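# Seat the backboard's metal clips into the frame groove

## Task

Rotate each metal clip on the backboard outward so that its loose end lodges in the groove cut into the frame's inner wall, leaving the backboard held in place by every clip.

## Robot and tools

ROBOT. Two arms, left_arm and right_arm, each on a mounting plate fixed to a shared metal frame behind them. Each has six revolute joints and a two-finger gripper. Calibrated root positions in the scene frame: left_arm (-0.007, +0.371, +0.168) m, right_arm (-0.009, -0.307, +0.168) m. A gripper's fingers point along its own +z axis and spread along its y axis. The reported end_effector_position is the point between the pads, roughly 1 cm short of the fingertips.

SCENE FRAME. Origin at table height, halfway between the two nominal bases. +x points out over the table, +z up, and left_arm sits on the +y side. Arm names do not match image left and right. Reported hand positions and quaternions (wxyz) can be off by a few cm, and more at long reach.

JOINT ORDER. Every row and every per-arm list in a result uses this order: wrist pitch (joint4), shoulder (joint2), elbow (joint3), waist (joint1), wrist roll (joint6), wrist yaw (joint5). Stated ranges in rad: waist -2.618 to 3.054, shoulder 0.000 to 3.142, elbow 0.000 to 3.142, wrist pitch -1.571 to 1.571, wrist yaw -1.571 to 1.571, wrist roll -2.094 to 2.094. The true end of a joint may differ from these by up to 0.059 rad.

ROW FORMAT. A row is one flat list of 14 numbers, each in [-1, 1]. The first 7 are for left_arm (its 6 joint numbers, then its opening) and the last 7 are for right_arm in the same layout. All 14 must be given even when only one arm moves. Joint numbers are scaled offsets, not poses, and are measured from the Joint targets in force when the action (or move) begins. Scale for 1.0: waist 1.202 rad, shoulder 1.258, elbow 1.3, wrist pitch 2.073, wrist yaw and wrist roll 2.022. Sending the same offset again moves the joint further. Sending 0 for a joint re-commands its current target. The opening value is absolute: +1 fully open, -1 closed. To leave a gripper unchanged, repeat its current command, because 0 means half-open.

execute_actions(actions, cameras). actions is a list of actions, and each action is a list of up to 15 rows. Each row runs for one 1/30 s step. If an action has fewer than 15 rows, its last row repeats until the action's 0.5 s is used up. Every row in an action counts from the targets at that action's start, not from the previous row. An action is rejected for both arms if any joint would pass more than 0.059 rad beyond its range. An empty list simply returns the current state. cameras: omitted, null or ["all"] gives all cameras; [] gives none; an unknown name voids the call.

move(target, speed, blend, opening_speed, blocking, cameras). target is either one 14-number row or a list of up to 15 rows. Every row's joint offsets count from the same starting Joint targets, and the whole list shares 10 s. speed is the top rate in rad/s of the joint with the longest travel, from 0.01 to 2 (default 0.5), given as one value or one per target. blend is in rad, for lists only; it rounds corners, and 0 means stop at each target. opening_speed is the finger rate per second on the -1..+1 scale, at least 0.2. Use a slow value when closing on something fragile. blocking=false returns after about 0.5 s while the motion continues. All joints move in step, so a gripper traces a curve. Nothing avoids obstacles or the other arm. The result ends with a move: line reporting done, off_target, moving, held or fault, plus limits=held and the worst joint error per arm. done does not imply contact or its absence.

wait(seconds 0 to 10, cameras) lets time pass while holding commands. stop(cameras) brakes a running move. zoom_image(camera, region) takes cam_high, cam_left_wrist or cam_right_wrist and region [x0, y0, x1, y1] in pixels of the latest image, with origin at the top-left and a maximum of 504x504. read_manual(section) returns licence text only. finished_scene(scene) takes this scene's number (1 or 2) and cannot be undone. Only call it once every clip is seated and stays that way without the robot.

MOTION LIMITS. Each step, a joint's target cannot lead its measured angle by more than: waist 0.202, shoulder 0.258, elbow 0.3, wrist pitch 0.573, wrist yaw and wrist roll 0.522 rad. Targets that would move a gripper over 200 mm from where it is are scaled back. Large offsets therefore need several actions, and very small ones may not start.

RESULTS. Joint positions and Joint velocities give one block per arm in the joint order above, then the finger-pad gap in m (0.094 when fully open). Joint targets is the base that your next offsets count from. Tool commands shows the current gripper commands. grip_measured is the finger opening on the command scale; it can read wider on nothing, and up to about 0.064 narrower than a hard part under a full squeeze. grip_effort_nm is the gripper motor effort, negative when closing; it does not measure force. Joint torques are listed in joint order, positive toward a larger angle, and numbers 2 to 4 wrap at ±28 N m. Action calls also list joint positions at sampled steps. "joint sent to its limit" means a joint was clipped at its end. "joint command not followed" means the clearance check altered targets. "within noise" means an arm's velocities are effectively zero.

CAMERAS. cam_high is fixed overhead and the two wrist cameras ride on their hands. All are 896x504, and the prompt gives calibration for each. Wrist images can lag during motion.

CAUTIONS. Do not let anything fall off the table, and do not drop or release moving parts. Avoid fast contacts, slams and hard presses, and above all avoid collisions between the two arms. To end a push, command the targets back past the measured positions. Sustained loads, long stretched poses or pushing at unreachable poses heat the motors. MOTOR HOT appears at 75 °C. At 90 °C an OVER-TEMPERATURE FAULT folds that arm away for the rest of the scene. Brief external tugs on held parts may occur. Faster, smoother work with less effort is better.

Each tool is called in YAML: its name, and indented under it one key for each argument.

## Session

execute_actions:
  actions: []

Scene clock: 0.00 s.
left_arm: end_effector_position=(+0.4017, +0.1615, +0.1787) grip_measured=+1.000 grip_effort_nm=n/a end_effector_quat_wxyz=(+0.625, +0.507, +0.498, -0.323) | right_arm: end_effector_position=(+0.3931, -0.3847, +0.1115) grip_measured=+1.000 grip_effort_nm=n/a end_effector_quat_wxyz=(+0.350, +0.261, +0.823, -0.362)
Joint names: [wrist pitch, shoulder, elbow, waist, wrist roll, wrist yaw]
Joint positions: left_arm=[1.513 2.524 0.922 -0.17 0.429 1.156 0.094] | right_arm=[0.251 2.261 0.933 0.201 0.52 1.024 0.094]
Joint velocities: within noise
Joint torques (N m): no reading
Motor temperatures (°C): left_arm=[20 22 16 18 18 18 17] | right_arm=[17 18 21 18 21 19 17]
Heat: left arm: 22 °C; right arm: 21 °C.
Joint targets: left_arm=[1.497 2.527 0.922 -0.170 0.427 1.157] | right_arm=[0.251 2.251 0.938 0.201 0.523 1.040]
Tool commands: left_gripper/opening=+1.0 right_gripper/opening=+1.0

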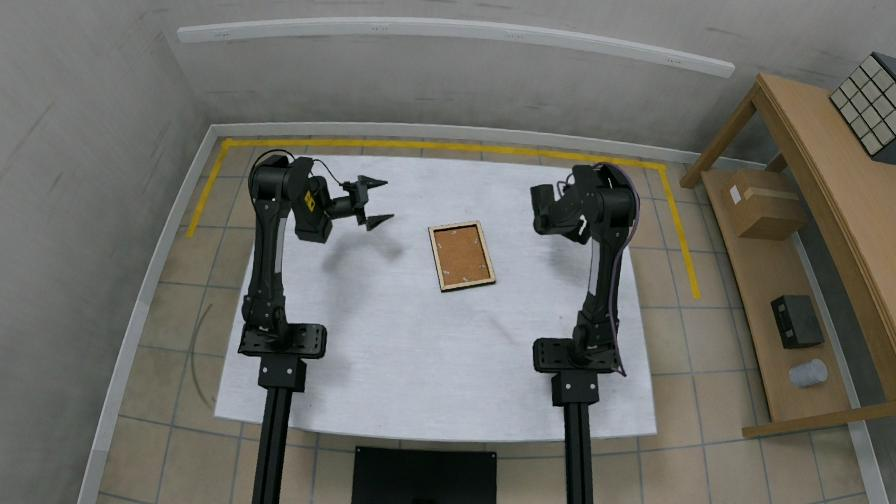

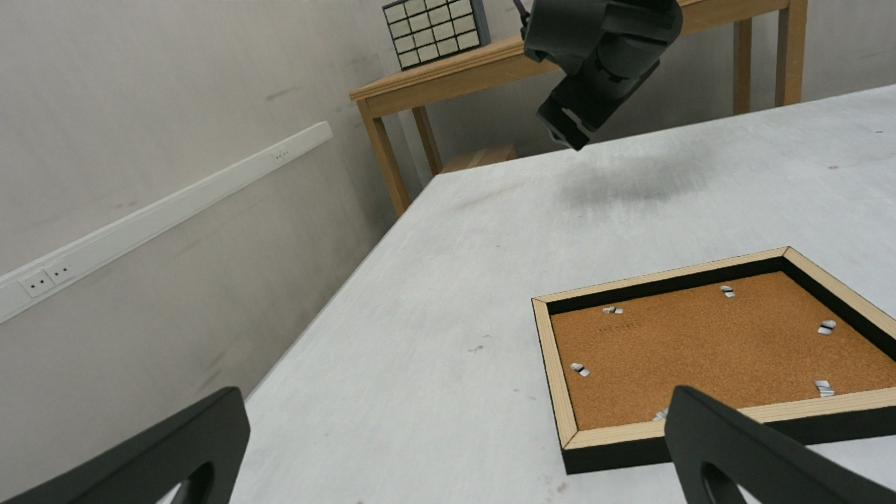

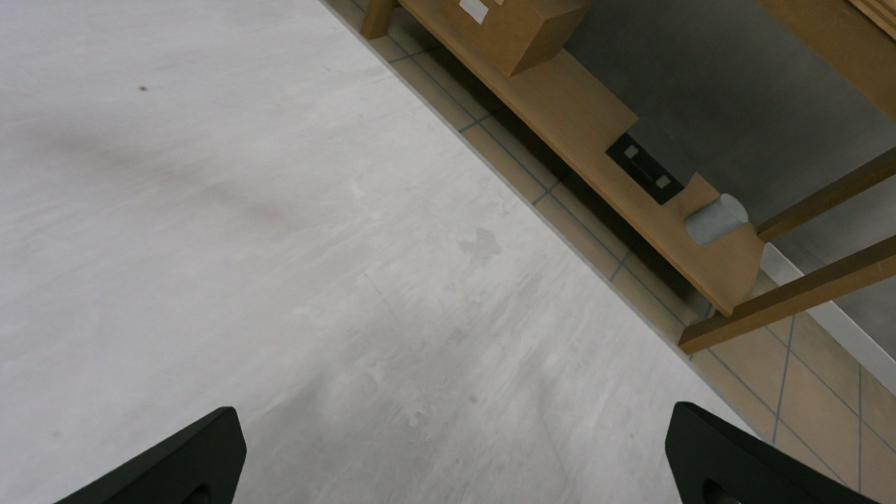

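zoom_image:
  camera: "cam_high"
  region: [410, 205, 510, 305]

zoom_image:
  camera: "cam_left_wrist"
  region: [520, 230, 896, 480]

Scaled by 5.040.

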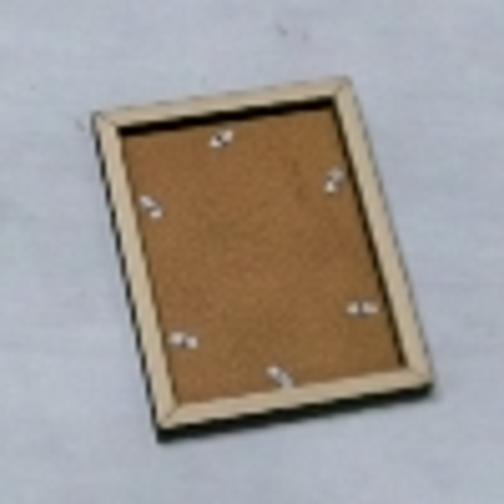

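Scaled by 1.340.

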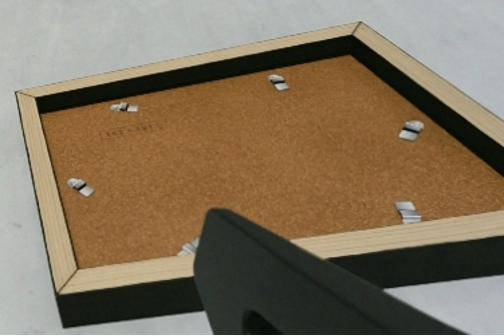

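move:
  target: [0,0,0,0.416,0,0,1,-0.529,-0.020,0.433,0.441,0.097,-0.514,0]
  speed: 0.8

Scene clock: 72.27 s.
left_arm: end_effector_position=(+0.4520, +0.3835, +0.1701) grip_measured=+1.000 grip_effort_nm=-0.017 end_effector_quat_wxyz=(+0.679, +0.368, +0.615, -0.159) | right_arm: end_effector_position=(+0.2853, -0.0490, +0.1131) grip_measured=+0.002 grip_effort_nm=-0.154 end_effector_quat_wxyz=(-0.027, -0.003, +1.000, -0.003)
Joint names: [wrist pitch, shoulder, elbow, waist, wrist roll, wrist yaw]
Joint positions: left_arm=[1.513 2.524 0.922 0.332 0.429 1.156 0.094] | right_arm=[-0.835 2.261 1.476 0.733 0.712 0.009 0.047]
Joint velocities: within noise
Joint torques (N m): left_arm=[1 -10.21 2.69 -0.46 0 0.13] | right_arm=[0.18 -15.36 6.64 0.29 0.03 -0.11]
Motor temperatures (°C): left_arm=[24 25 17 18 18 18 17] | right_arm=[18 22 22 18 21 19 17]
Heat: left arm: 25 °C; right arm: 22 °C.
Joint targets: left_arm=[1.497 2.527 0.922 0.330 0.427 1.157] | right_arm=[-0.845 2.226 1.501 0.731 0.719 0.001]
move: done
camera_calibration:
cam_left_wrist: T_world_to_cam=[[-0.645966, -0.691405, -0.323553, 0.617392], [-0.119907, 0.51049, -0.851482, 0.0420649], [0.75389, -0.511232, -0.412664, 0.0096598], [0, 0, 0, 1]] pos_world=[0.396576, 0.410333, 0.239563]
cam_right_wrist: T_world_to_cam=[[-0.00100994, -0.999756, 0.0220527, -0.0543934], [-0.888104, 0.0110331, 0.459511, 0.244356], [-0.459642, -0.019121, -0.887898, 0.319887], [0, 0, 0, 1]] pos_world=[0.363992, -0.0509596, 0.172943]

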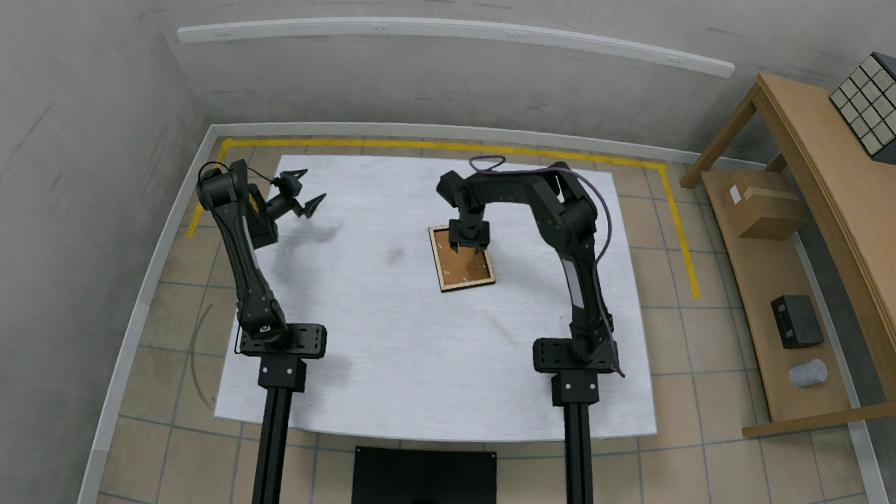

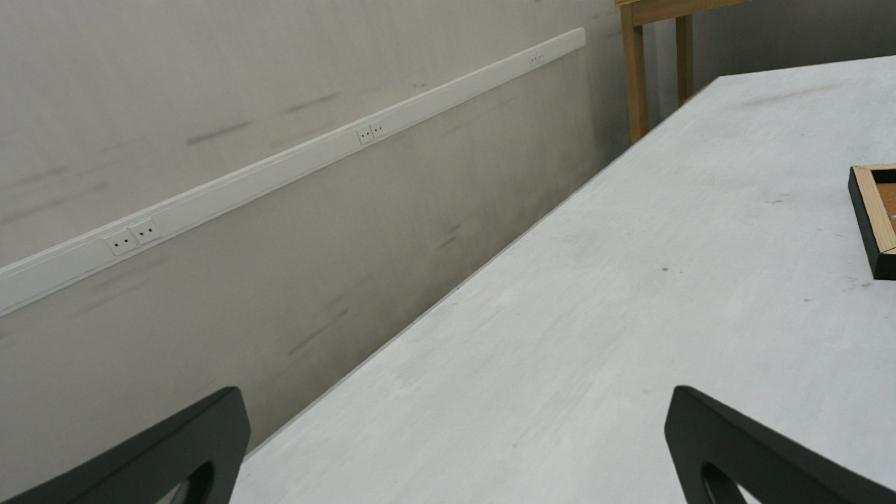

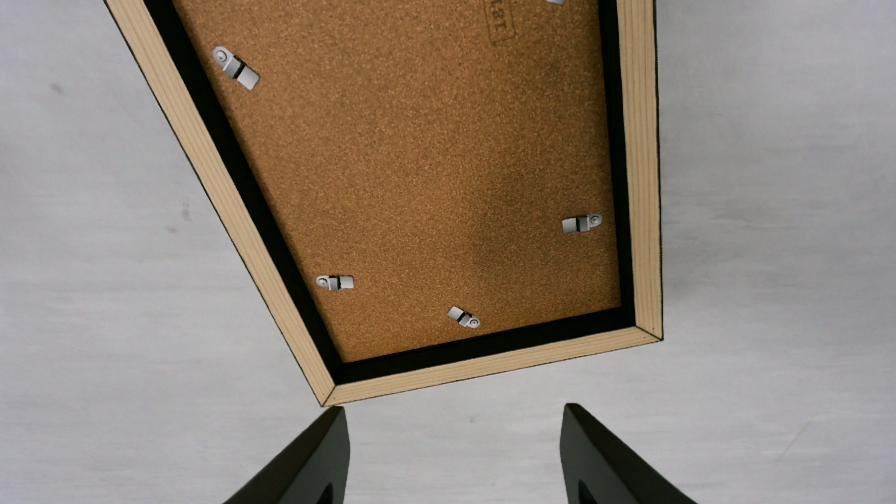

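zoom_image:
  camera: "cam_right_wrist"
  region: [420, 280, 520, 360]

zoom_image:
  camera: "cam_right_wrist"
  region: [540, 190, 640, 270]

zoom_image:
  camera: "cam_right_wrist"
  region: [100, 0, 700, 410]

Scaled by 5.040.

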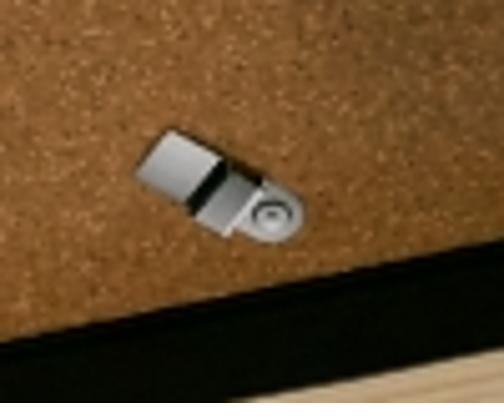

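Scaled by 5.040.

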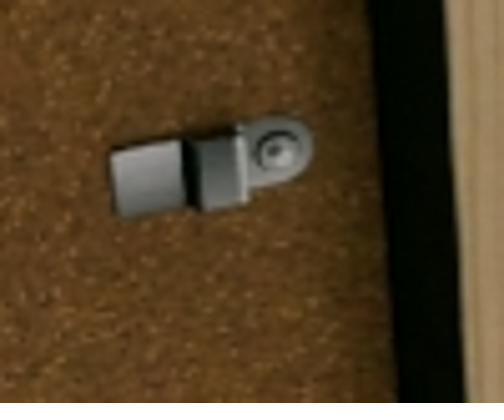

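Region (100, 0, 700, 410) is 600x410 pixels. A region can be at most 504 by 504 pixels.

move:
  target: [0,0,0,0,0,0,1,-0.048,0.0715,0.1815,-0.015,-0.116,0.015,-1]
  cameras: ["cam_right_wrist"]

zoom_image:
  camera: "cam_right_wrist"
  region: [150, 50, 650, 450]

Scene clock: 170.73 s.
left_arm: end_effector_position=(+0.4520, +0.3835, +0.1701) grip_measured=+1.000 grip_effort_nm=-0.027 end_effector_quat_wxyz=(+0.679, +0.368, +0.615, -0.159) | right_arm: end_effector_position=(+0.3300, -0.0225, +0.1491) grip_measured=-0.993 grip_effort_nm=-0.398 end_effector_quat_wxyz=(+0.012, -0.104, +0.994, +0.022)
Joint names: [wrist pitch, shoulder, elbow, waist, wrist roll, wrist yaw]
Joint positions: left_arm=[1.513 2.524 0.922 0.332 0.429 1.156 0.094] | right_arm=[-0.936 2.302 1.708 0.719 0.493 0.018 0]
Joint velocities: within noise
Joint torques (N m): left_arm=[1.05 -10.24 2.65 -0.53 -0.01 0.11] | right_arm=[0.34 -11.69 7.41 0.1 -0.11 0.12]
Motor temperatures (°C): left_arm=[26 27 17 18 18 18 17] | right_arm=[17 26 24 18 21 19 17]
Heat: left arm: 27 °C; right arm: 26 °C.
Joint targets: left_arm=[1.497 2.527 0.922 0.330 0.427 1.157] | right_arm=[-0.945 2.316 1.737 0.713 0.485 0.032]
move: done
camera_calibration:
cam_right_wrist: T_world_to_cam=[[0.198796, -0.979726, -0.0248355, -0.0871437], [-0.90253, -0.192892, 0.385009, 0.27857], [-0.381994, -0.0541234, -0.922578, 0.351657], [0, 0, 0, 1]] pos_world=[0.403072, -0.0126103, 0.215015]
Images, in order (width x height): cam_right_wrist 896x504.

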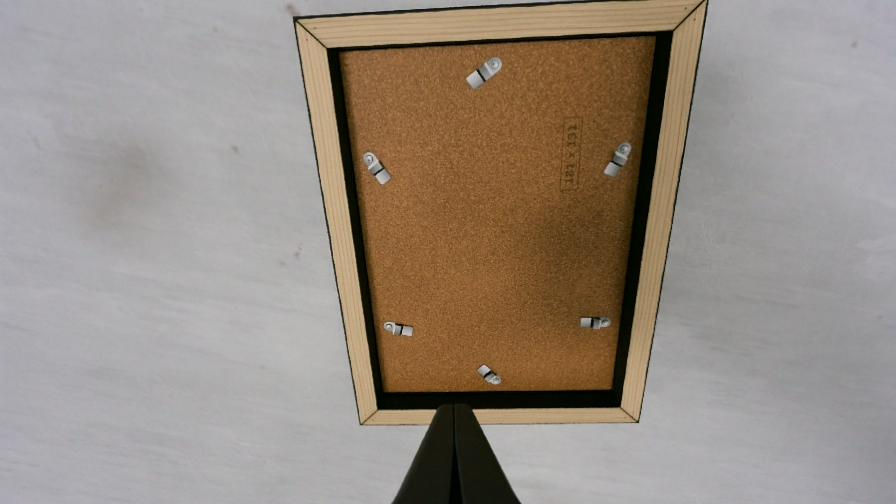

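Scaled by 1.008.

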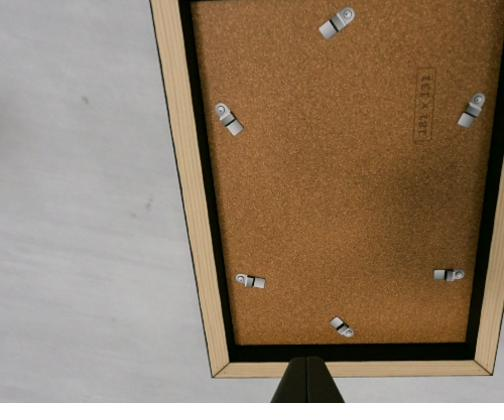

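move:
  target: [0,0,0,0,0,0,1,0.0458,0.229,0.1223,0.0241,-0.001,0.0035,-1]
  cameras: ["cam_right_wrist"]

Scene clock: 242.47 s.
left_arm: end_effector_position=(+0.4520, +0.3835, +0.1701) grip_measured=+1.000 grip_effort_nm=-0.027 end_effector_quat_wxyz=(+0.679, +0.368, +0.615, -0.159) | right_arm: end_effector_position=(+0.3393, -0.0013, +0.0583) grip_measured=-0.993 grip_effort_nm=-0.398 end_effector_quat_wxyz=(-0.011, -0.115, +0.993, +0.002)
Joint names: [wrist pitch, shoulder, elbow, waist, wrist roll, wrist yaw]
Joint positions: left_arm=[1.513 2.524 0.922 0.332 0.429 1.156 0.094] | right_arm=[-0.861 2.598 1.868 0.736 0.489 0.025 0]
Joint velocities: within noise
Joint torques (N m): left_arm=[1.03 -10.37 2.71 -0.46 0.01 0.12] | right_arm=[0.43 -13.74 7.08 1.25 -0.11 0.12]
Motor temperatures (°C): left_arm=[27 27 17 18 18 18 17] | right_arm=[17 26 24 18 21 19 17]
Heat: left arm: 27 °C; right arm: 26 °C.
Joint targets: left_arm=[1.497 2.527 0.922 0.330 0.427 1.157] | right_arm=[-0.850 2.604 1.896 0.742 0.482 0.039]
move: done
camera_calibration:
cam_right_wrist: T_world_to_cam=[[0.220131, -0.975419, 0.00998492, -0.0797518], [-0.881594, -0.194554, 0.430048, 0.316257], [-0.417535, -0.103469, -0.902751, 0.283469], [0, 0, 0, 1]] pos_world=[0.414724, 0.0130679, 0.120692]
Images, in order (width x height): cam_right_wrist 896x504.

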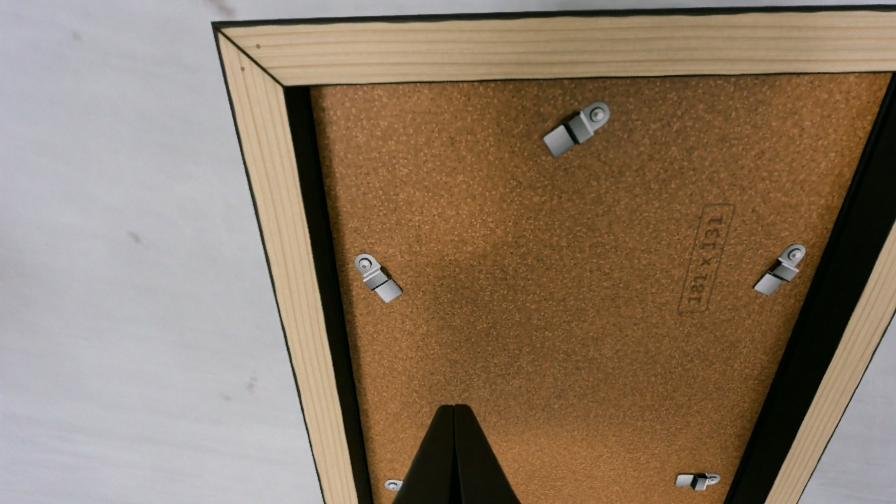

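move:
  target: [0,0,0,0,0,0,1,0.0299,0.0473,0.0088,0.0013,-0.006,0.0054,-1]
  cameras: ["cam_right_wrist"]

zoom_image:
  camera: "cam_right_wrist"
  region: [200, 204, 600, 504]

Scene clock: 268.03 s.
left_arm: end_effector_position=(+0.4520, +0.3835, +0.1701) grip_measured=+1.000 grip_effort_nm=-0.032 end_effector_quat_wxyz=(+0.679, +0.368, +0.615, -0.159) | right_arm: end_effector_position=(+0.3447, +0.0021, +0.0358) grip_measured=-0.993 grip_effort_nm=-0.408 end_effector_quat_wxyz=(+0.000, -0.120, +0.993, +0.002)
Joint names: [wrist pitch, shoulder, elbow, waist, wrist roll, wrist yaw]
Joint positions: left_arm=[1.513 2.524 0.922 0.332 0.429 1.156 0.094] | right_arm=[-0.799 2.654 1.88 0.736 0.478 0.035 0]
Joint velocities: within noise
Joint torques (N m): left_arm=[1.05 -10.39 2.7 -0.39 0.03 0.09] | right_arm=[0.49 -13.7 6.91 1.4 -0.12 0.13]
Motor temperatures (°C): left_arm=[27 28 17 18 18 18 17] | right_arm=[17 27 24 18 21 19 17]
Heat: left arm: 28 °C; right arm: 27 °C.
Joint targets: left_arm=[1.497 2.527 0.922 0.330 0.427 1.157] | right_arm=[-0.788 2.664 1.907 0.744 0.470 0.050]
move: done
camera_calibration:
cam_right_wrist: T_world_to_cam=[[0.230828, -0.972932, 0.0110008, -0.0811168], [-0.887877, -0.205998, 0.411386, 0.334273], [-0.397985, -0.104727, -0.911395, 0.259312], [0, 0, 0, 1]] pos_world=[0.41872, 0.0170953, 0.0997127]
Images, in order (width x height): cam_right_wrist 896x504.

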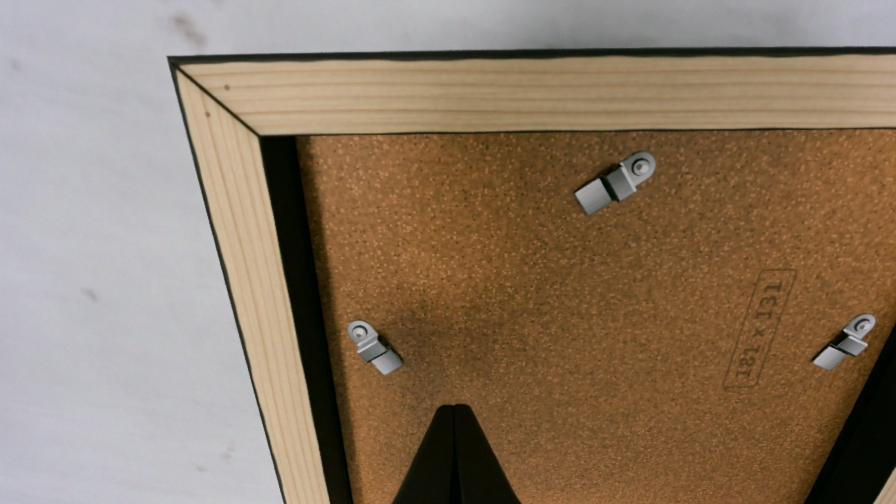

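Scaled by 1.260.

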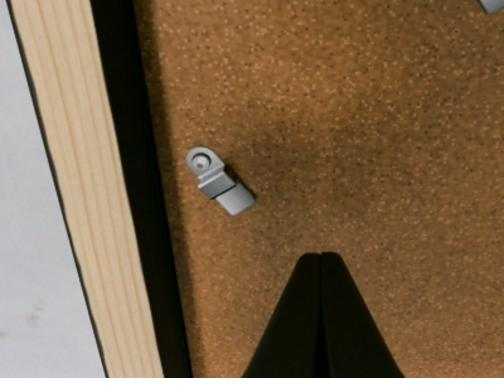

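move:
  target: [0,0,0,0,0,0,1,-0.009,0.0326,0.0423,0.0028,0,0.002,-1]
  cameras: ["cam_right_wrist"]

zoom_image:
  camera: "cam_right_wrist"
  region: [300, 304, 560, 504]

Scene clock: 313.90 s.
left_arm: end_effector_position=(+0.4520, +0.3835, +0.1701) grip_measured=+1.000 grip_effort_nm=-0.032 end_effector_quat_wxyz=(+0.679, +0.368, +0.615, -0.159) | right_arm: end_effector_position=(+0.3533, +0.0089, +0.0314) grip_measured=-0.993 grip_effort_nm=-0.398 end_effector_quat_wxyz=(+0.008, -0.120, +0.993, +0.006)
Joint names: [wrist pitch, shoulder, elbow, waist, wrist roll, wrist yaw]
Joint positions: left_arm=[1.513 2.524 0.922 0.332 0.429 1.156 0.094] | right_arm=[-0.799 2.689 1.932 0.736 0.477 0.039 0]
Joint velocities: within noise
Joint torques (N m): left_arm=[1.07 -10.35 2.66 -0.29 -0.01 0.11] | right_arm=[0.33 -13.35 7.17 1.77 -0.11 0.12]
Motor temperatures (°C): left_arm=[27 28 17 18 18 18 17] | right_arm=[17 28 25 18 21 19 17]
Heat: left arm: 28 °C; right arm: 28 °C.
Joint targets: left_arm=[1.497 2.527 0.922 0.330 0.427 1.157] | right_arm=[-0.807 2.705 1.962 0.747 0.470 0.054]
move: done
camera_calibration:
cam_right_wrist: T_world_to_cam=[[0.23033, -0.973094, 0.00600406, -0.0760949], [-0.894406, -0.209266, 0.395279, 0.347878], [-0.383387, -0.0964145, -0.918542, 0.254445], [0, 0, 0, 1]] pos_world=[0.426222, 0.0232836, 0.0966668]
Images, in order (width x height): cam_right_wrist 896x504.

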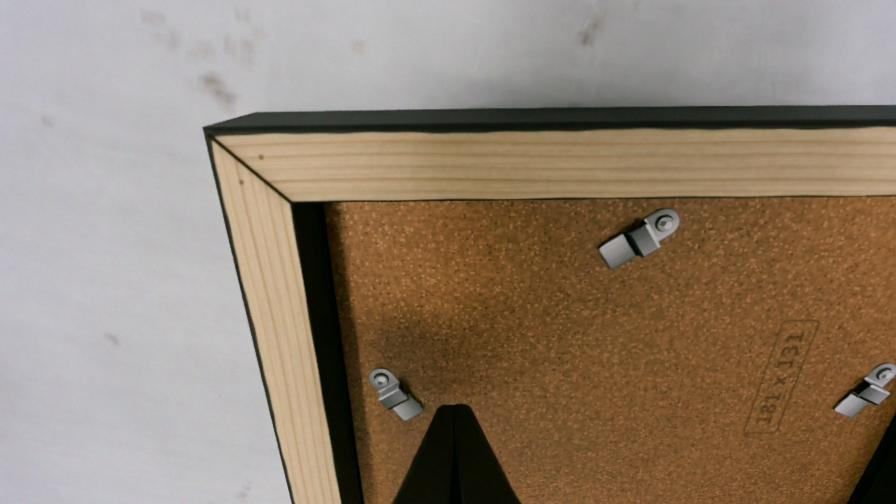

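Scaled by 1.938.

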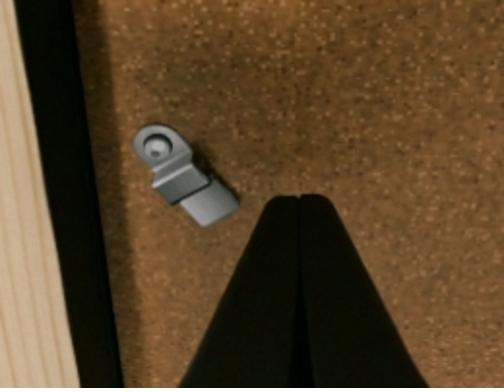

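move:
  target: [0,0,0,0,0,0,1,-0.0111,0.0151,0.0131,0,0,0,-1]
  cameras: ["cam_right_wrist"]

zoom_image:
  camera: "cam_right_wrist"
  region: [300, 304, 560, 504]

Scene clock: 335.40 s.
left_arm: end_effector_position=(+0.4520, +0.3835, +0.1701) grip_measured=+1.000 grip_effort_nm=-0.032 end_effector_quat_wxyz=(+0.679, +0.368, +0.615, -0.159) | right_arm: end_effector_position=(+0.3503, +0.0064, +0.0265) grip_measured=-0.993 grip_effort_nm=-0.403 end_effector_quat_wxyz=(-0.001, -0.121, +0.993, -0.001)
Joint names: [wrist pitch, shoulder, elbow, waist, wrist roll, wrist yaw]
Joint positions: left_arm=[1.513 2.524 0.922 0.332 0.429 1.156 0.094] | right_arm=[-0.82 2.708 1.949 0.736 0.477 0.04 0]
Joint velocities: within noise
Joint torques (N m): left_arm=[1.04 -10.28 2.73 -0.51 0.03 0.11] | right_arm=[0.27 -13.37 7.12 1.77 -0.11 0.13]
Motor temperatures (°C): left_arm=[27 29 17 18 18 18 17] | right_arm=[17 27 24 18 21 19 17]
Heat: left arm: 29 °C; right arm: 27 °C.
Joint targets: left_arm=[1.497 2.527 0.922 0.330 0.427 1.157] | right_arm=[-0.830 2.724 1.979 0.747 0.471 0.054]
move: done
camera_calibration:
cam_right_wrist: T_world_to_cam=[[0.231422, -0.972695, 0.0175391, -0.0785187], [-0.887343, -0.203656, 0.413699, 0.343647], [-0.398831, -0.111302, -0.910245, 0.253847], [0, 0, 0, 1]] pos_world=[0.424346, 0.0218648, 0.0902738]
Images, in order (width x height): cam_right_wrist 896x504.

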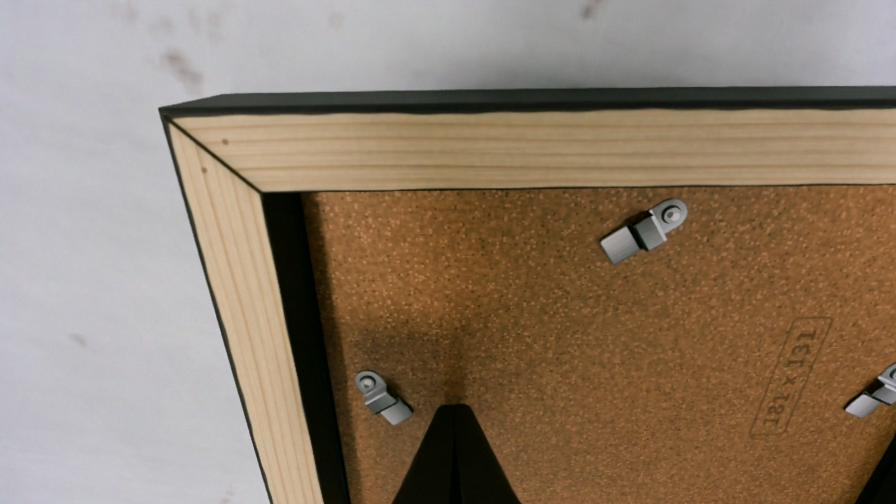

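Scaled by 1.938.

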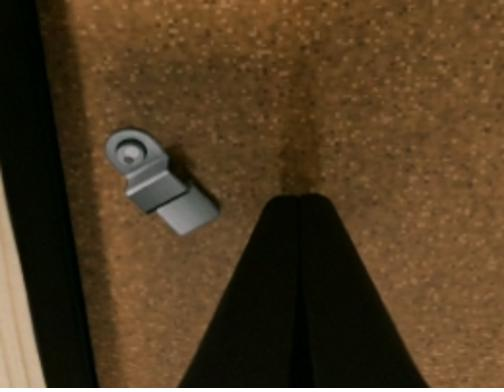

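move:
  target: [0,0,0,0,0,0,1,0.0030,0.0065,0,0,0,0,-1]
  cameras: ["cam_right_wrist"]

zoom_image:
  camera: "cam_right_wrist"
  region: [300, 304, 560, 504]

Scene clock: 339.50 s.
left_arm: end_effector_position=(+0.4520, +0.3835, +0.1701) grip_measured=+1.000 grip_effort_nm=-0.022 end_effector_quat_wxyz=(+0.679, +0.368, +0.615, -0.159) | right_arm: end_effector_position=(+0.3487, +0.0052, +0.0232) grip_measured=-0.993 grip_effort_nm=-0.403 end_effector_quat_wxyz=(-0.005, -0.121, +0.993, -0.003)
Joint names: [wrist pitch, shoulder, elbow, waist, wrist roll, wrist yaw]
Joint positions: left_arm=[1.513 2.524 0.922 0.332 0.429 1.156 0.094] | right_arm=[-0.821 2.715 1.949 0.736 0.477 0.04 0]
Joint velocities: within noise
Joint torques (N m): left_arm=[1.07 -10.32 2.81 -0.43 0.05 0.13] | right_arm=[0.33 -13.2 7.09 1.78 -0.11 0.13]
Motor temperatures (°C): left_arm=[27 29 17 18 18 18 17] | right_arm=[17 28 24 18 21 19 17]
Heat: left arm: 29 °C; right arm: 28 °C.
Joint targets: left_arm=[1.497 2.527 0.922 0.330 0.427 1.157] | right_arm=[-0.823 2.732 1.979 0.747 0.470 0.054]
move: done
camera_calibration:
cam_right_wrist: T_world_to_cam=[[0.232219, -0.972431, 0.021268, -0.0796844], [-0.884689, -0.202078, 0.420107, 0.342202], [-0.404227, -0.116372, -0.907225, 0.251872], [0, 0, 0, 1]] pos_world=[0.42306, 0.0209749, 0.0864384]
Images, in order (width x height): cam_right_wrist 896x504.

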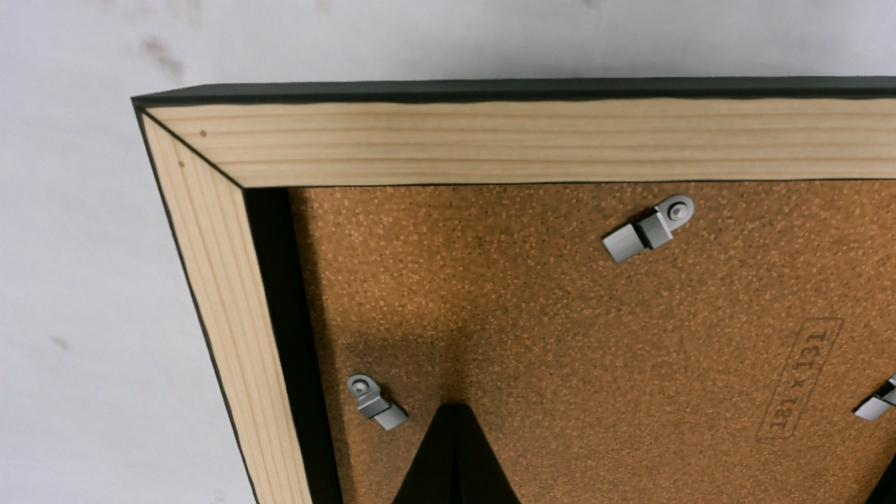

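Scaled by 1.938.

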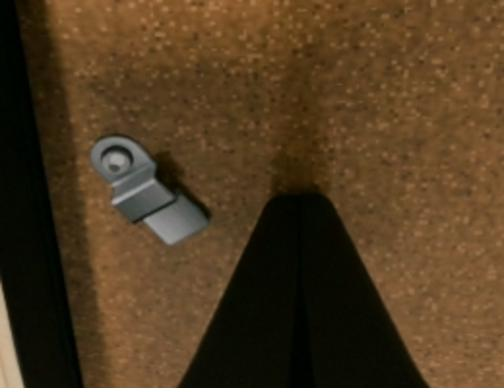

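move:
  target: [0,0,0,0,0,0,1,0.0055,0.005,0,0,0,0,-1]
  cameras: ["cam_right_wrist"]

zoom_image:
  camera: "cam_right_wrist"
  region: [300, 304, 560, 504]

Scene clock: 350.57 s.
left_arm: end_effector_position=(+0.4520, +0.3835, +0.1701) grip_measured=+1.000 grip_effort_nm=-0.042 end_effector_quat_wxyz=(+0.679, +0.368, +0.615, -0.159) | right_arm: end_effector_position=(+0.3486, +0.0051, +0.0230) grip_measured=-0.993 grip_effort_nm=-0.403 end_effector_quat_wxyz=(-0.005, -0.121, +0.993, -0.003)
Joint names: [wrist pitch, shoulder, elbow, waist, wrist roll, wrist yaw]
Joint positions: left_arm=[1.513 2.524 0.922 0.332 0.429 1.156 0.094] | right_arm=[-0.821 2.715 1.949 0.736 0.477 0.04 0]
Joint velocities: within noise
Joint torques (N m): left_arm=[1.01 -10.3 2.78 -0.58 0 0.11] | right_arm=[0.44 -12.75 7.1 1.72 -0.11 0.13]
Motor temperatures (°C): left_arm=[28 29 17 18 18 18 17] | right_arm=[17 29 24 18 21 19 17]
Heat: left arm: 29 °C; right arm: 29 °C.
Joint targets: left_arm=[1.497 2.527 0.922 0.330 0.427 1.157] | right_arm=[-0.812 2.738 1.979 0.747 0.470 0.054]
move: done
camera_calibration:
cam_right_wrist: T_world_to_cam=[[0.23224, -0.972422, 0.0214455, -0.0797329], [-0.884566, -0.201986, 0.420411, 0.342141], [-0.404485, -0.116606, -0.90708, 0.251763], [0, 0, 0, 1]] pos_world=[0.422998, 0.0209308, 0.0862395]
Images, in order (width x height): cam_right_wrist 896x504.

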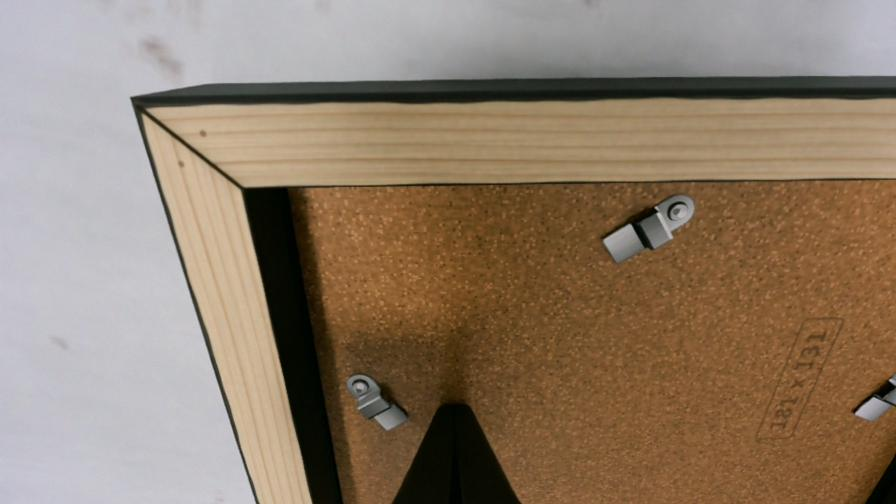

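Scaled by 1.938.

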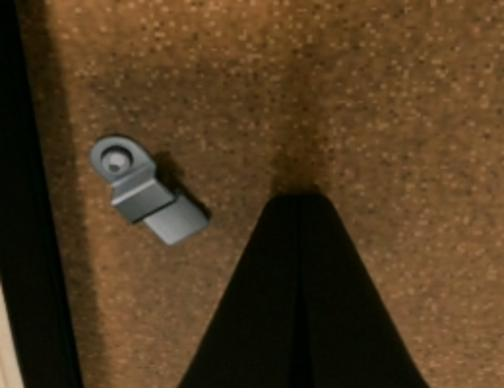

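move:
  target: [0,0,0,0,0,0,1,-0.0135,0.0048,0.0262,0.0175,0.0163,0,-1]
  speed: 0.1
  cameras: ["cam_right_wrist"]

zoom_image:
  camera: "cam_right_wrist"
  region: [300, 304, 560, 504]

Scene clock: 373.37 s.
left_arm: end_effector_position=(+0.4520, +0.3835, +0.1701) grip_measured=+1.000 grip_effort_nm=-0.027 end_effector_quat_wxyz=(+0.679, +0.368, +0.615, -0.159) | right_arm: end_effector_position=(+0.3474, +0.0186, +0.0264) grip_measured=-0.993 grip_effort_nm=-0.398 end_effector_quat_wxyz=(+0.003, -0.124, +0.992, +0.000)
Joint names: [wrist pitch, shoulder, elbow, waist, wrist roll, wrist yaw]
Joint positions: left_arm=[1.513 2.524 0.922 0.332 0.429 1.156 0.094] | right_arm=[-0.83 2.726 1.985 0.76 0.496 0.044 0]
Joint velocities: within noise
Joint torques (N m): left_arm=[1.02 -10.37 2.85 -0.35 0.01 0.13] | right_arm=[0.27 -13.27 7.06 1.46 0.06 0.1]
Motor temperatures (°C): left_arm=[28 29 17 18 18 18 17] | right_arm=[17 28 24 18 21 19 17]
Heat: left arm: 29 °C; right arm: 28 °C.
Joint targets: left_arm=[1.497 2.527 0.922 0.330 0.427 1.157] | right_arm=[-0.840 2.744 2.013 0.768 0.503 0.054]
move: done
camera_calibration:
cam_right_wrist: T_world_to_cam=[[0.236921, -0.971376, 0.0172574, -0.067895], [-0.889615, -0.209772, 0.405686, 0.344706], [-0.390453, -0.111468, -0.91385, 0.251101], [0, 0, 0, 1]] pos_world=[0.420785, 0.034348, 0.0907979]
Images, in order (width x height): cam_right_wrist 896x504.

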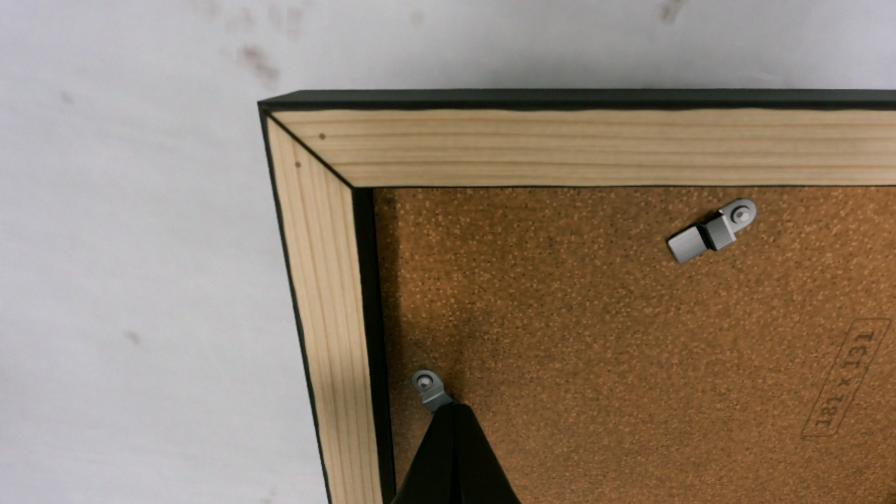

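Scaled by 1.938.

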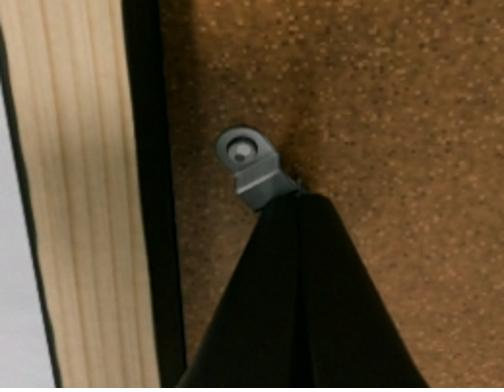

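move:
  target:
    - [0,0,0,0,0,0,1,0.0222,-0.06,-0.0346,0,-0.010,0,-1]
    - [0,0,0,0,0,0,1,0.0222,-0.06,-0.0346,-0.030,-0.0163,0,-1]
    - [0,0,0,0,0,0,1,0.0222,-0.0127,-0.0346,-0.030,-0.0163,0,-1]
  speed: 0.2
  cameras: ["cam_right_wrist"]

zoom_image:
  camera: "cam_right_wrist"
  region: [300, 304, 560, 504]

Scene clock: 389.03 s.
left_arm: end_effector_position=(+0.4520, +0.3835, +0.1701) grip_measured=+1.000 grip_effort_nm=-0.032 end_effector_quat_wxyz=(+0.679, +0.368, +0.615, -0.159) | right_arm: end_effector_position=(+0.3617, +0.0133, +0.0298) grip_measured=-0.993 grip_effort_nm=-0.408 end_effector_quat_wxyz=(+0.016, -0.118, +0.993, +0.008)
Joint names: [wrist pitch, shoulder, elbow, waist, wrist roll, wrist yaw]
Joint positions: left_arm=[1.513 2.524 0.922 0.332 0.429 1.156 0.094] | right_arm=[-0.805 2.715 1.98 0.733 0.478 0.044 0]
Joint velocities: within noise
Joint torques (N m): left_arm=[1.03 -10.29 2.73 -0.35 -0.02 0.11] | right_arm=[0.53 -13.81 4.25 0.59 -0.11 0.11]
Motor temperatures (°C): left_arm=[28 29 17 18 18 18 17] | right_arm=[17 30 24 18 21 19 17]
Heat: left arm: 29 °C; right arm: 30 °C.
Joint targets: left_arm=[1.497 2.527 0.922 0.330 0.427 1.157] | right_arm=[-0.794 2.728 1.968 0.732 0.471 0.054]
move: done
camera_calibration:
cam_right_wrist: T_world_to_cam=[[0.225857, -0.974156, 0.00311354, -0.0720523], [-0.900823, -0.207636, 0.381322, 0.359652], [-0.37082, -0.0889288, -0.924437, 0.252158], [0, 0, 0, 1]] pos_world=[0.433761, 0.0269105, 0.0961851]
Images, in order (width x height): cam_right_wrist 896x504.

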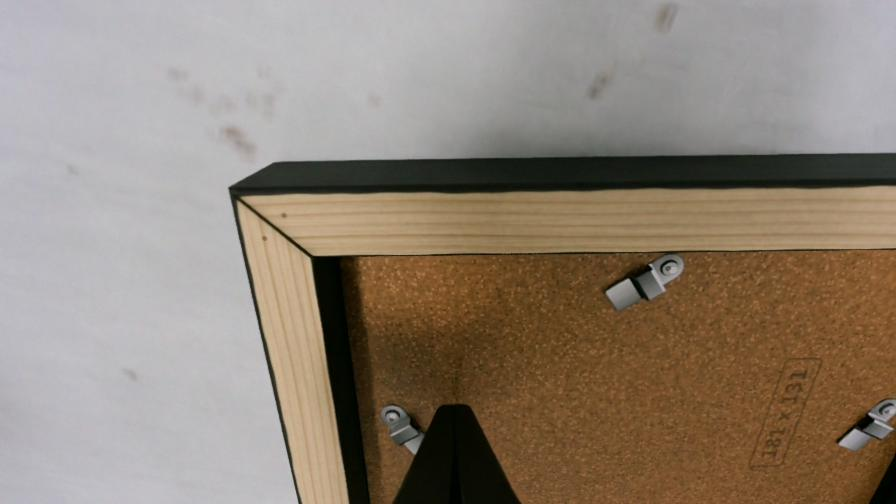

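Scaled by 1.938.

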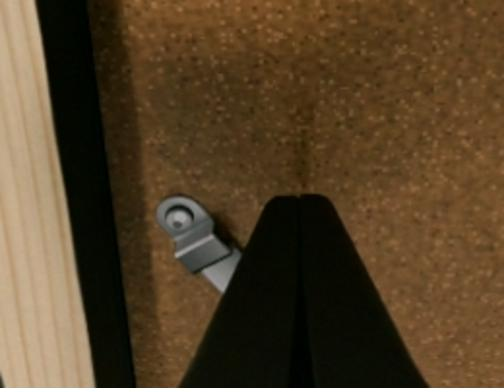

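move:
  target:
    - [0,0,0,0,0,0,1,0,-0.0358,-0.0296,0.0108,0,0,-1]
    - [0,0,0,0,0,0,1,0,-0.0028,-0.0296,0.0108,0,0,-1]
  speed: 0.2
  cameras: ["cam_right_wrist"]

zoom_image:
  camera: "cam_right_wrist"
  region: [300, 304, 560, 504]

Scene clock: 402.63 s.
left_arm: end_effector_position=(+0.4520, +0.3835, +0.1701) grip_measured=+1.000 grip_effort_nm=-0.022 end_effector_quat_wxyz=(+0.679, +0.368, +0.615, -0.159) | right_arm: end_effector_position=(+0.3531, +0.0079, +0.0230) grip_measured=-0.993 grip_effort_nm=-0.398 end_effector_quat_wxyz=(+0.005, -0.120, +0.993, +0.001)
Joint names: [wrist pitch, shoulder, elbow, waist, wrist roll, wrist yaw]
Joint positions: left_arm=[1.513 2.524 0.922 0.332 0.429 1.156 0.094] | right_arm=[-0.798 2.714 1.947 0.735 0.477 0.044 0]
Joint velocities: within noise
Joint torques (N m): left_arm=[1.03 -10.4 2.84 -0.53 -0.02 0.11] | right_arm=[0.42 -13.94 3.78 1.57 -0.1 0.09]
Motor temperatures (°C): left_arm=[28 29 17 18 18 18 17] | right_arm=[17 30 23 18 21 19 17]
Heat: left arm: 29 °C; right arm: 30 °C.
Joint targets: left_arm=[1.497 2.527 0.922 0.330 0.427 1.157] | right_arm=[-0.794 2.725 1.930 0.745 0.470 0.054]
move: done
camera_calibration:
cam_right_wrist: T_world_to_cam=[[0.230302, -0.973011, 0.0145112, -0.0772151], [-0.89276, -0.205326, 0.401024, 0.350047], [-0.387221, -0.105312, -0.915953, 0.247939], [0, 0, 0, 1]] pos_world=[0.426298, 0.0228535, 0.0878434]
Images, in order (width x height): cam_right_wrist 896x504.

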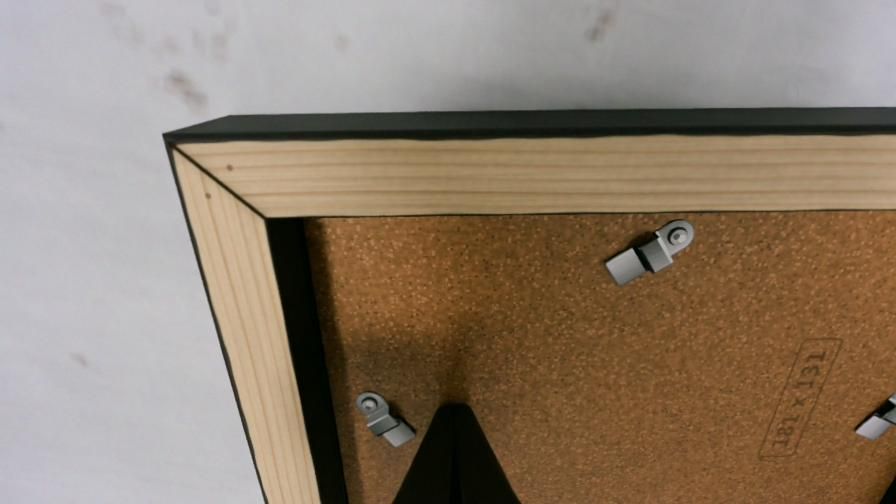

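Scaled by 1.938.

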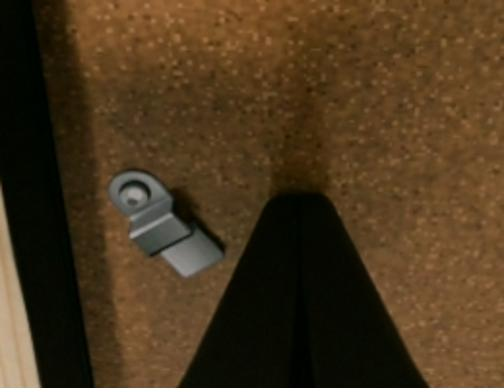

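move:
  target:
    - [0,0,0,0,0,0,1,-0.0058,-0.0024,0.0338,0,0.0035,0,-1]
    - [0,0,0,0,0,0,1,-0.0206,0.0151,0.0600,0.0141,0.0153,0,-1]
  speed: 0.1
  cameras: ["cam_right_wrist"]

zoom_image:
  camera: "cam_right_wrist"
  region: [300, 304, 560, 504]

Scene clock: 427.53 s.
left_arm: end_effector_position=(+0.4520, +0.3835, +0.1701) grip_measured=+1.000 grip_effort_nm=-0.017 end_effector_quat_wxyz=(+0.679, +0.368, +0.615, -0.159) | right_arm: end_effector_position=(+0.3489, +0.0171, +0.0256) grip_measured=-0.993 grip_effort_nm=-0.393 end_effector_quat_wxyz=(+0.004, -0.122, +0.993, +0.001)
Joint names: [wrist pitch, shoulder, elbow, waist, wrist roll, wrist yaw]
Joint positions: left_arm=[1.513 2.524 0.922 0.332 0.429 1.156 0.094] | right_arm=[-0.823 2.725 1.979 0.756 0.494 0.044 0]
Joint velocities: within noise
Joint torques (N m): left_arm=[1.04 -10.29 2.77 -0.42 0.03 0.1] | right_arm=[0.25 -13.24 7.02 1.28 0.04 0.09]
Motor temperatures (°C): left_arm=[28 30 17 18 18 18 17] | right_arm=[17 33 23 18 21 19 18]
Heat: left arm: 30 °C; right arm: 33 °C.
Joint targets: left_arm=[1.497 2.527 0.922 0.330 0.427 1.157] | right_arm=[-0.836 2.744 2.008 0.762 0.502 0.054]
move: done
camera_calibration:
cam_right_wrist: T_world_to_cam=[[0.234178, -0.972064, 0.0158662, -0.0687419], [-0.891047, -0.208076, 0.40341, 0.346585], [-0.388839, -0.108607, -0.914882, 0.250273], [0, 0, 0, 1]] pos_world=[0.422238, 0.0324759, 0.0902447]
Images, in order (width x height): cam_right_wrist 896x504.

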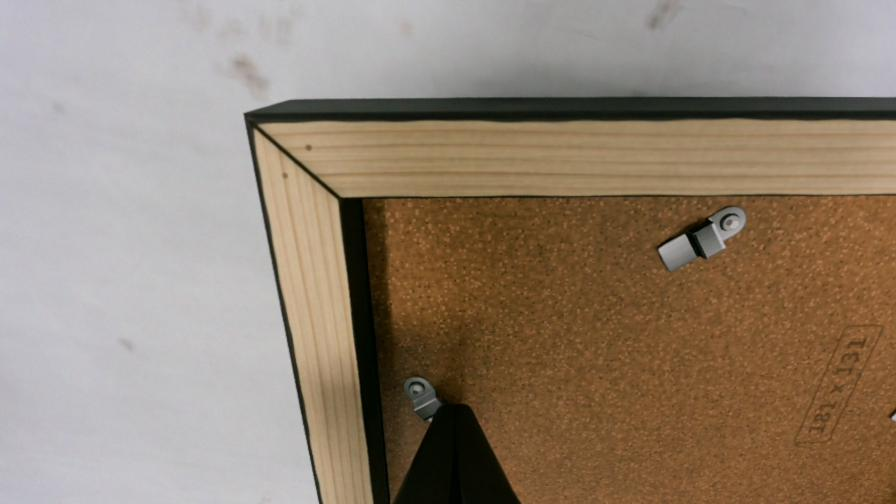

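Scaled by 1.938.

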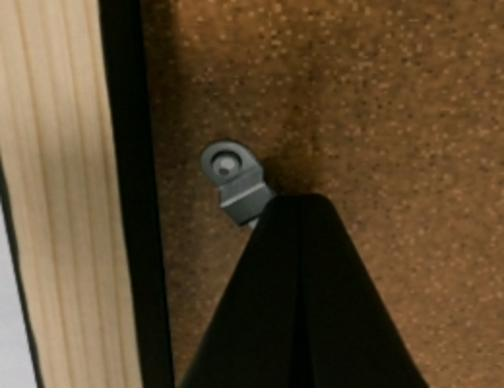

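move:
  target: [0,0,0,0,0,0,1,-0.0096,0.0183,0.03,0.0137,0.0074,0,-1]
  speed: 0.1
  cameras: ["cam_right_wrist"]

zoom_image:
  camera: "cam_right_wrist"
  region: [300, 304, 560, 504]

Scene clock: 434.40 s.
left_arm: end_effector_position=(+0.4520, +0.3835, +0.1701) grip_measured=+1.000 grip_effort_nm=-0.032 end_effector_quat_wxyz=(+0.679, +0.368, +0.615, -0.159) | right_arm: end_effector_position=(+0.3475, +0.0239, +0.0257) grip_measured=-0.993 grip_effort_nm=-0.403 end_effector_quat_wxyz=(+0.003, -0.121, +0.993, -0.001)
Joint names: [wrist pitch, shoulder, elbow, waist, wrist roll, wrist yaw]
Joint positions: left_arm=[1.513 2.524 0.922 0.332 0.429 1.156 0.094] | right_arm=[-0.849 2.745 2.02 0.769 0.509 0.045 0]
Joint velocities: within noise
Joint torques (N m): left_arm=[1.04 -10.39 2.89 -0.36 0.03 0.11] | right_arm=[0.29 -13.08 6.99 1.62 0.04 0.09]
Motor temperatures (°C): left_arm=[28 30 17 18 18 18 17] | right_arm=[17 33 24 18 21 19 18]
Heat: left arm: 30 °C; right arm: 33 °C.
Joint targets: left_arm=[1.497 2.527 0.922 0.330 0.427 1.157] | right_arm=[-0.857 2.767 2.047 0.779 0.516 0.054]
move: done
camera_calibration:
cam_right_wrist: T_world_to_cam=[[0.232515, -0.972405, 0.0191365, -0.061272], [-0.890638, -0.204975, 0.405894, 0.346361], [-0.390771, -0.11142, -0.91372, 0.251257], [0, 0, 0, 1]] pos_world=[0.420913, 0.0394094, 0.0901654]
Images, in order (width x height): cam_right_wrist 896x504.

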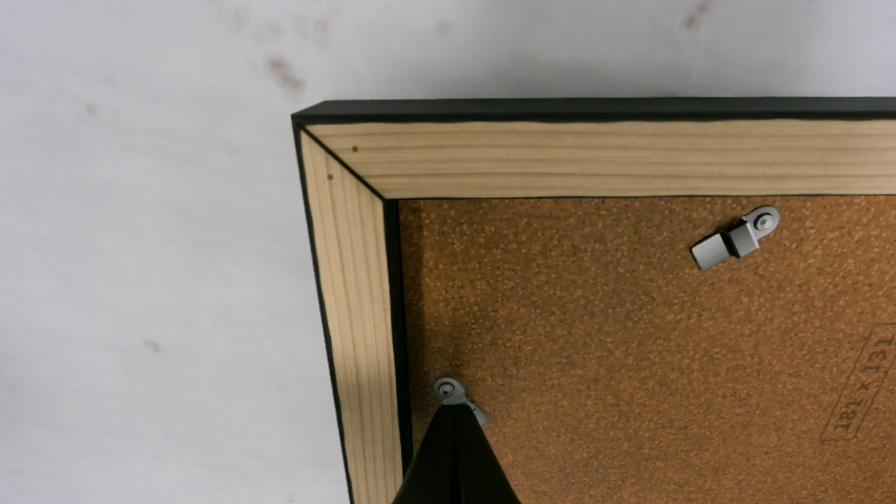

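Scaled by 1.938.

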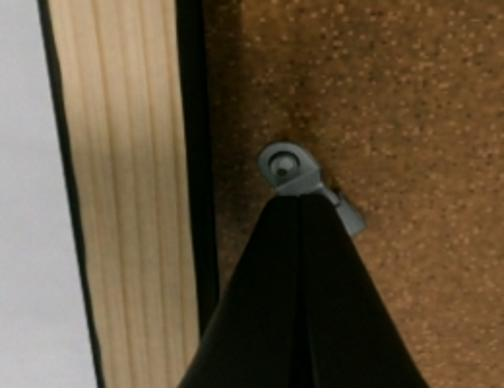

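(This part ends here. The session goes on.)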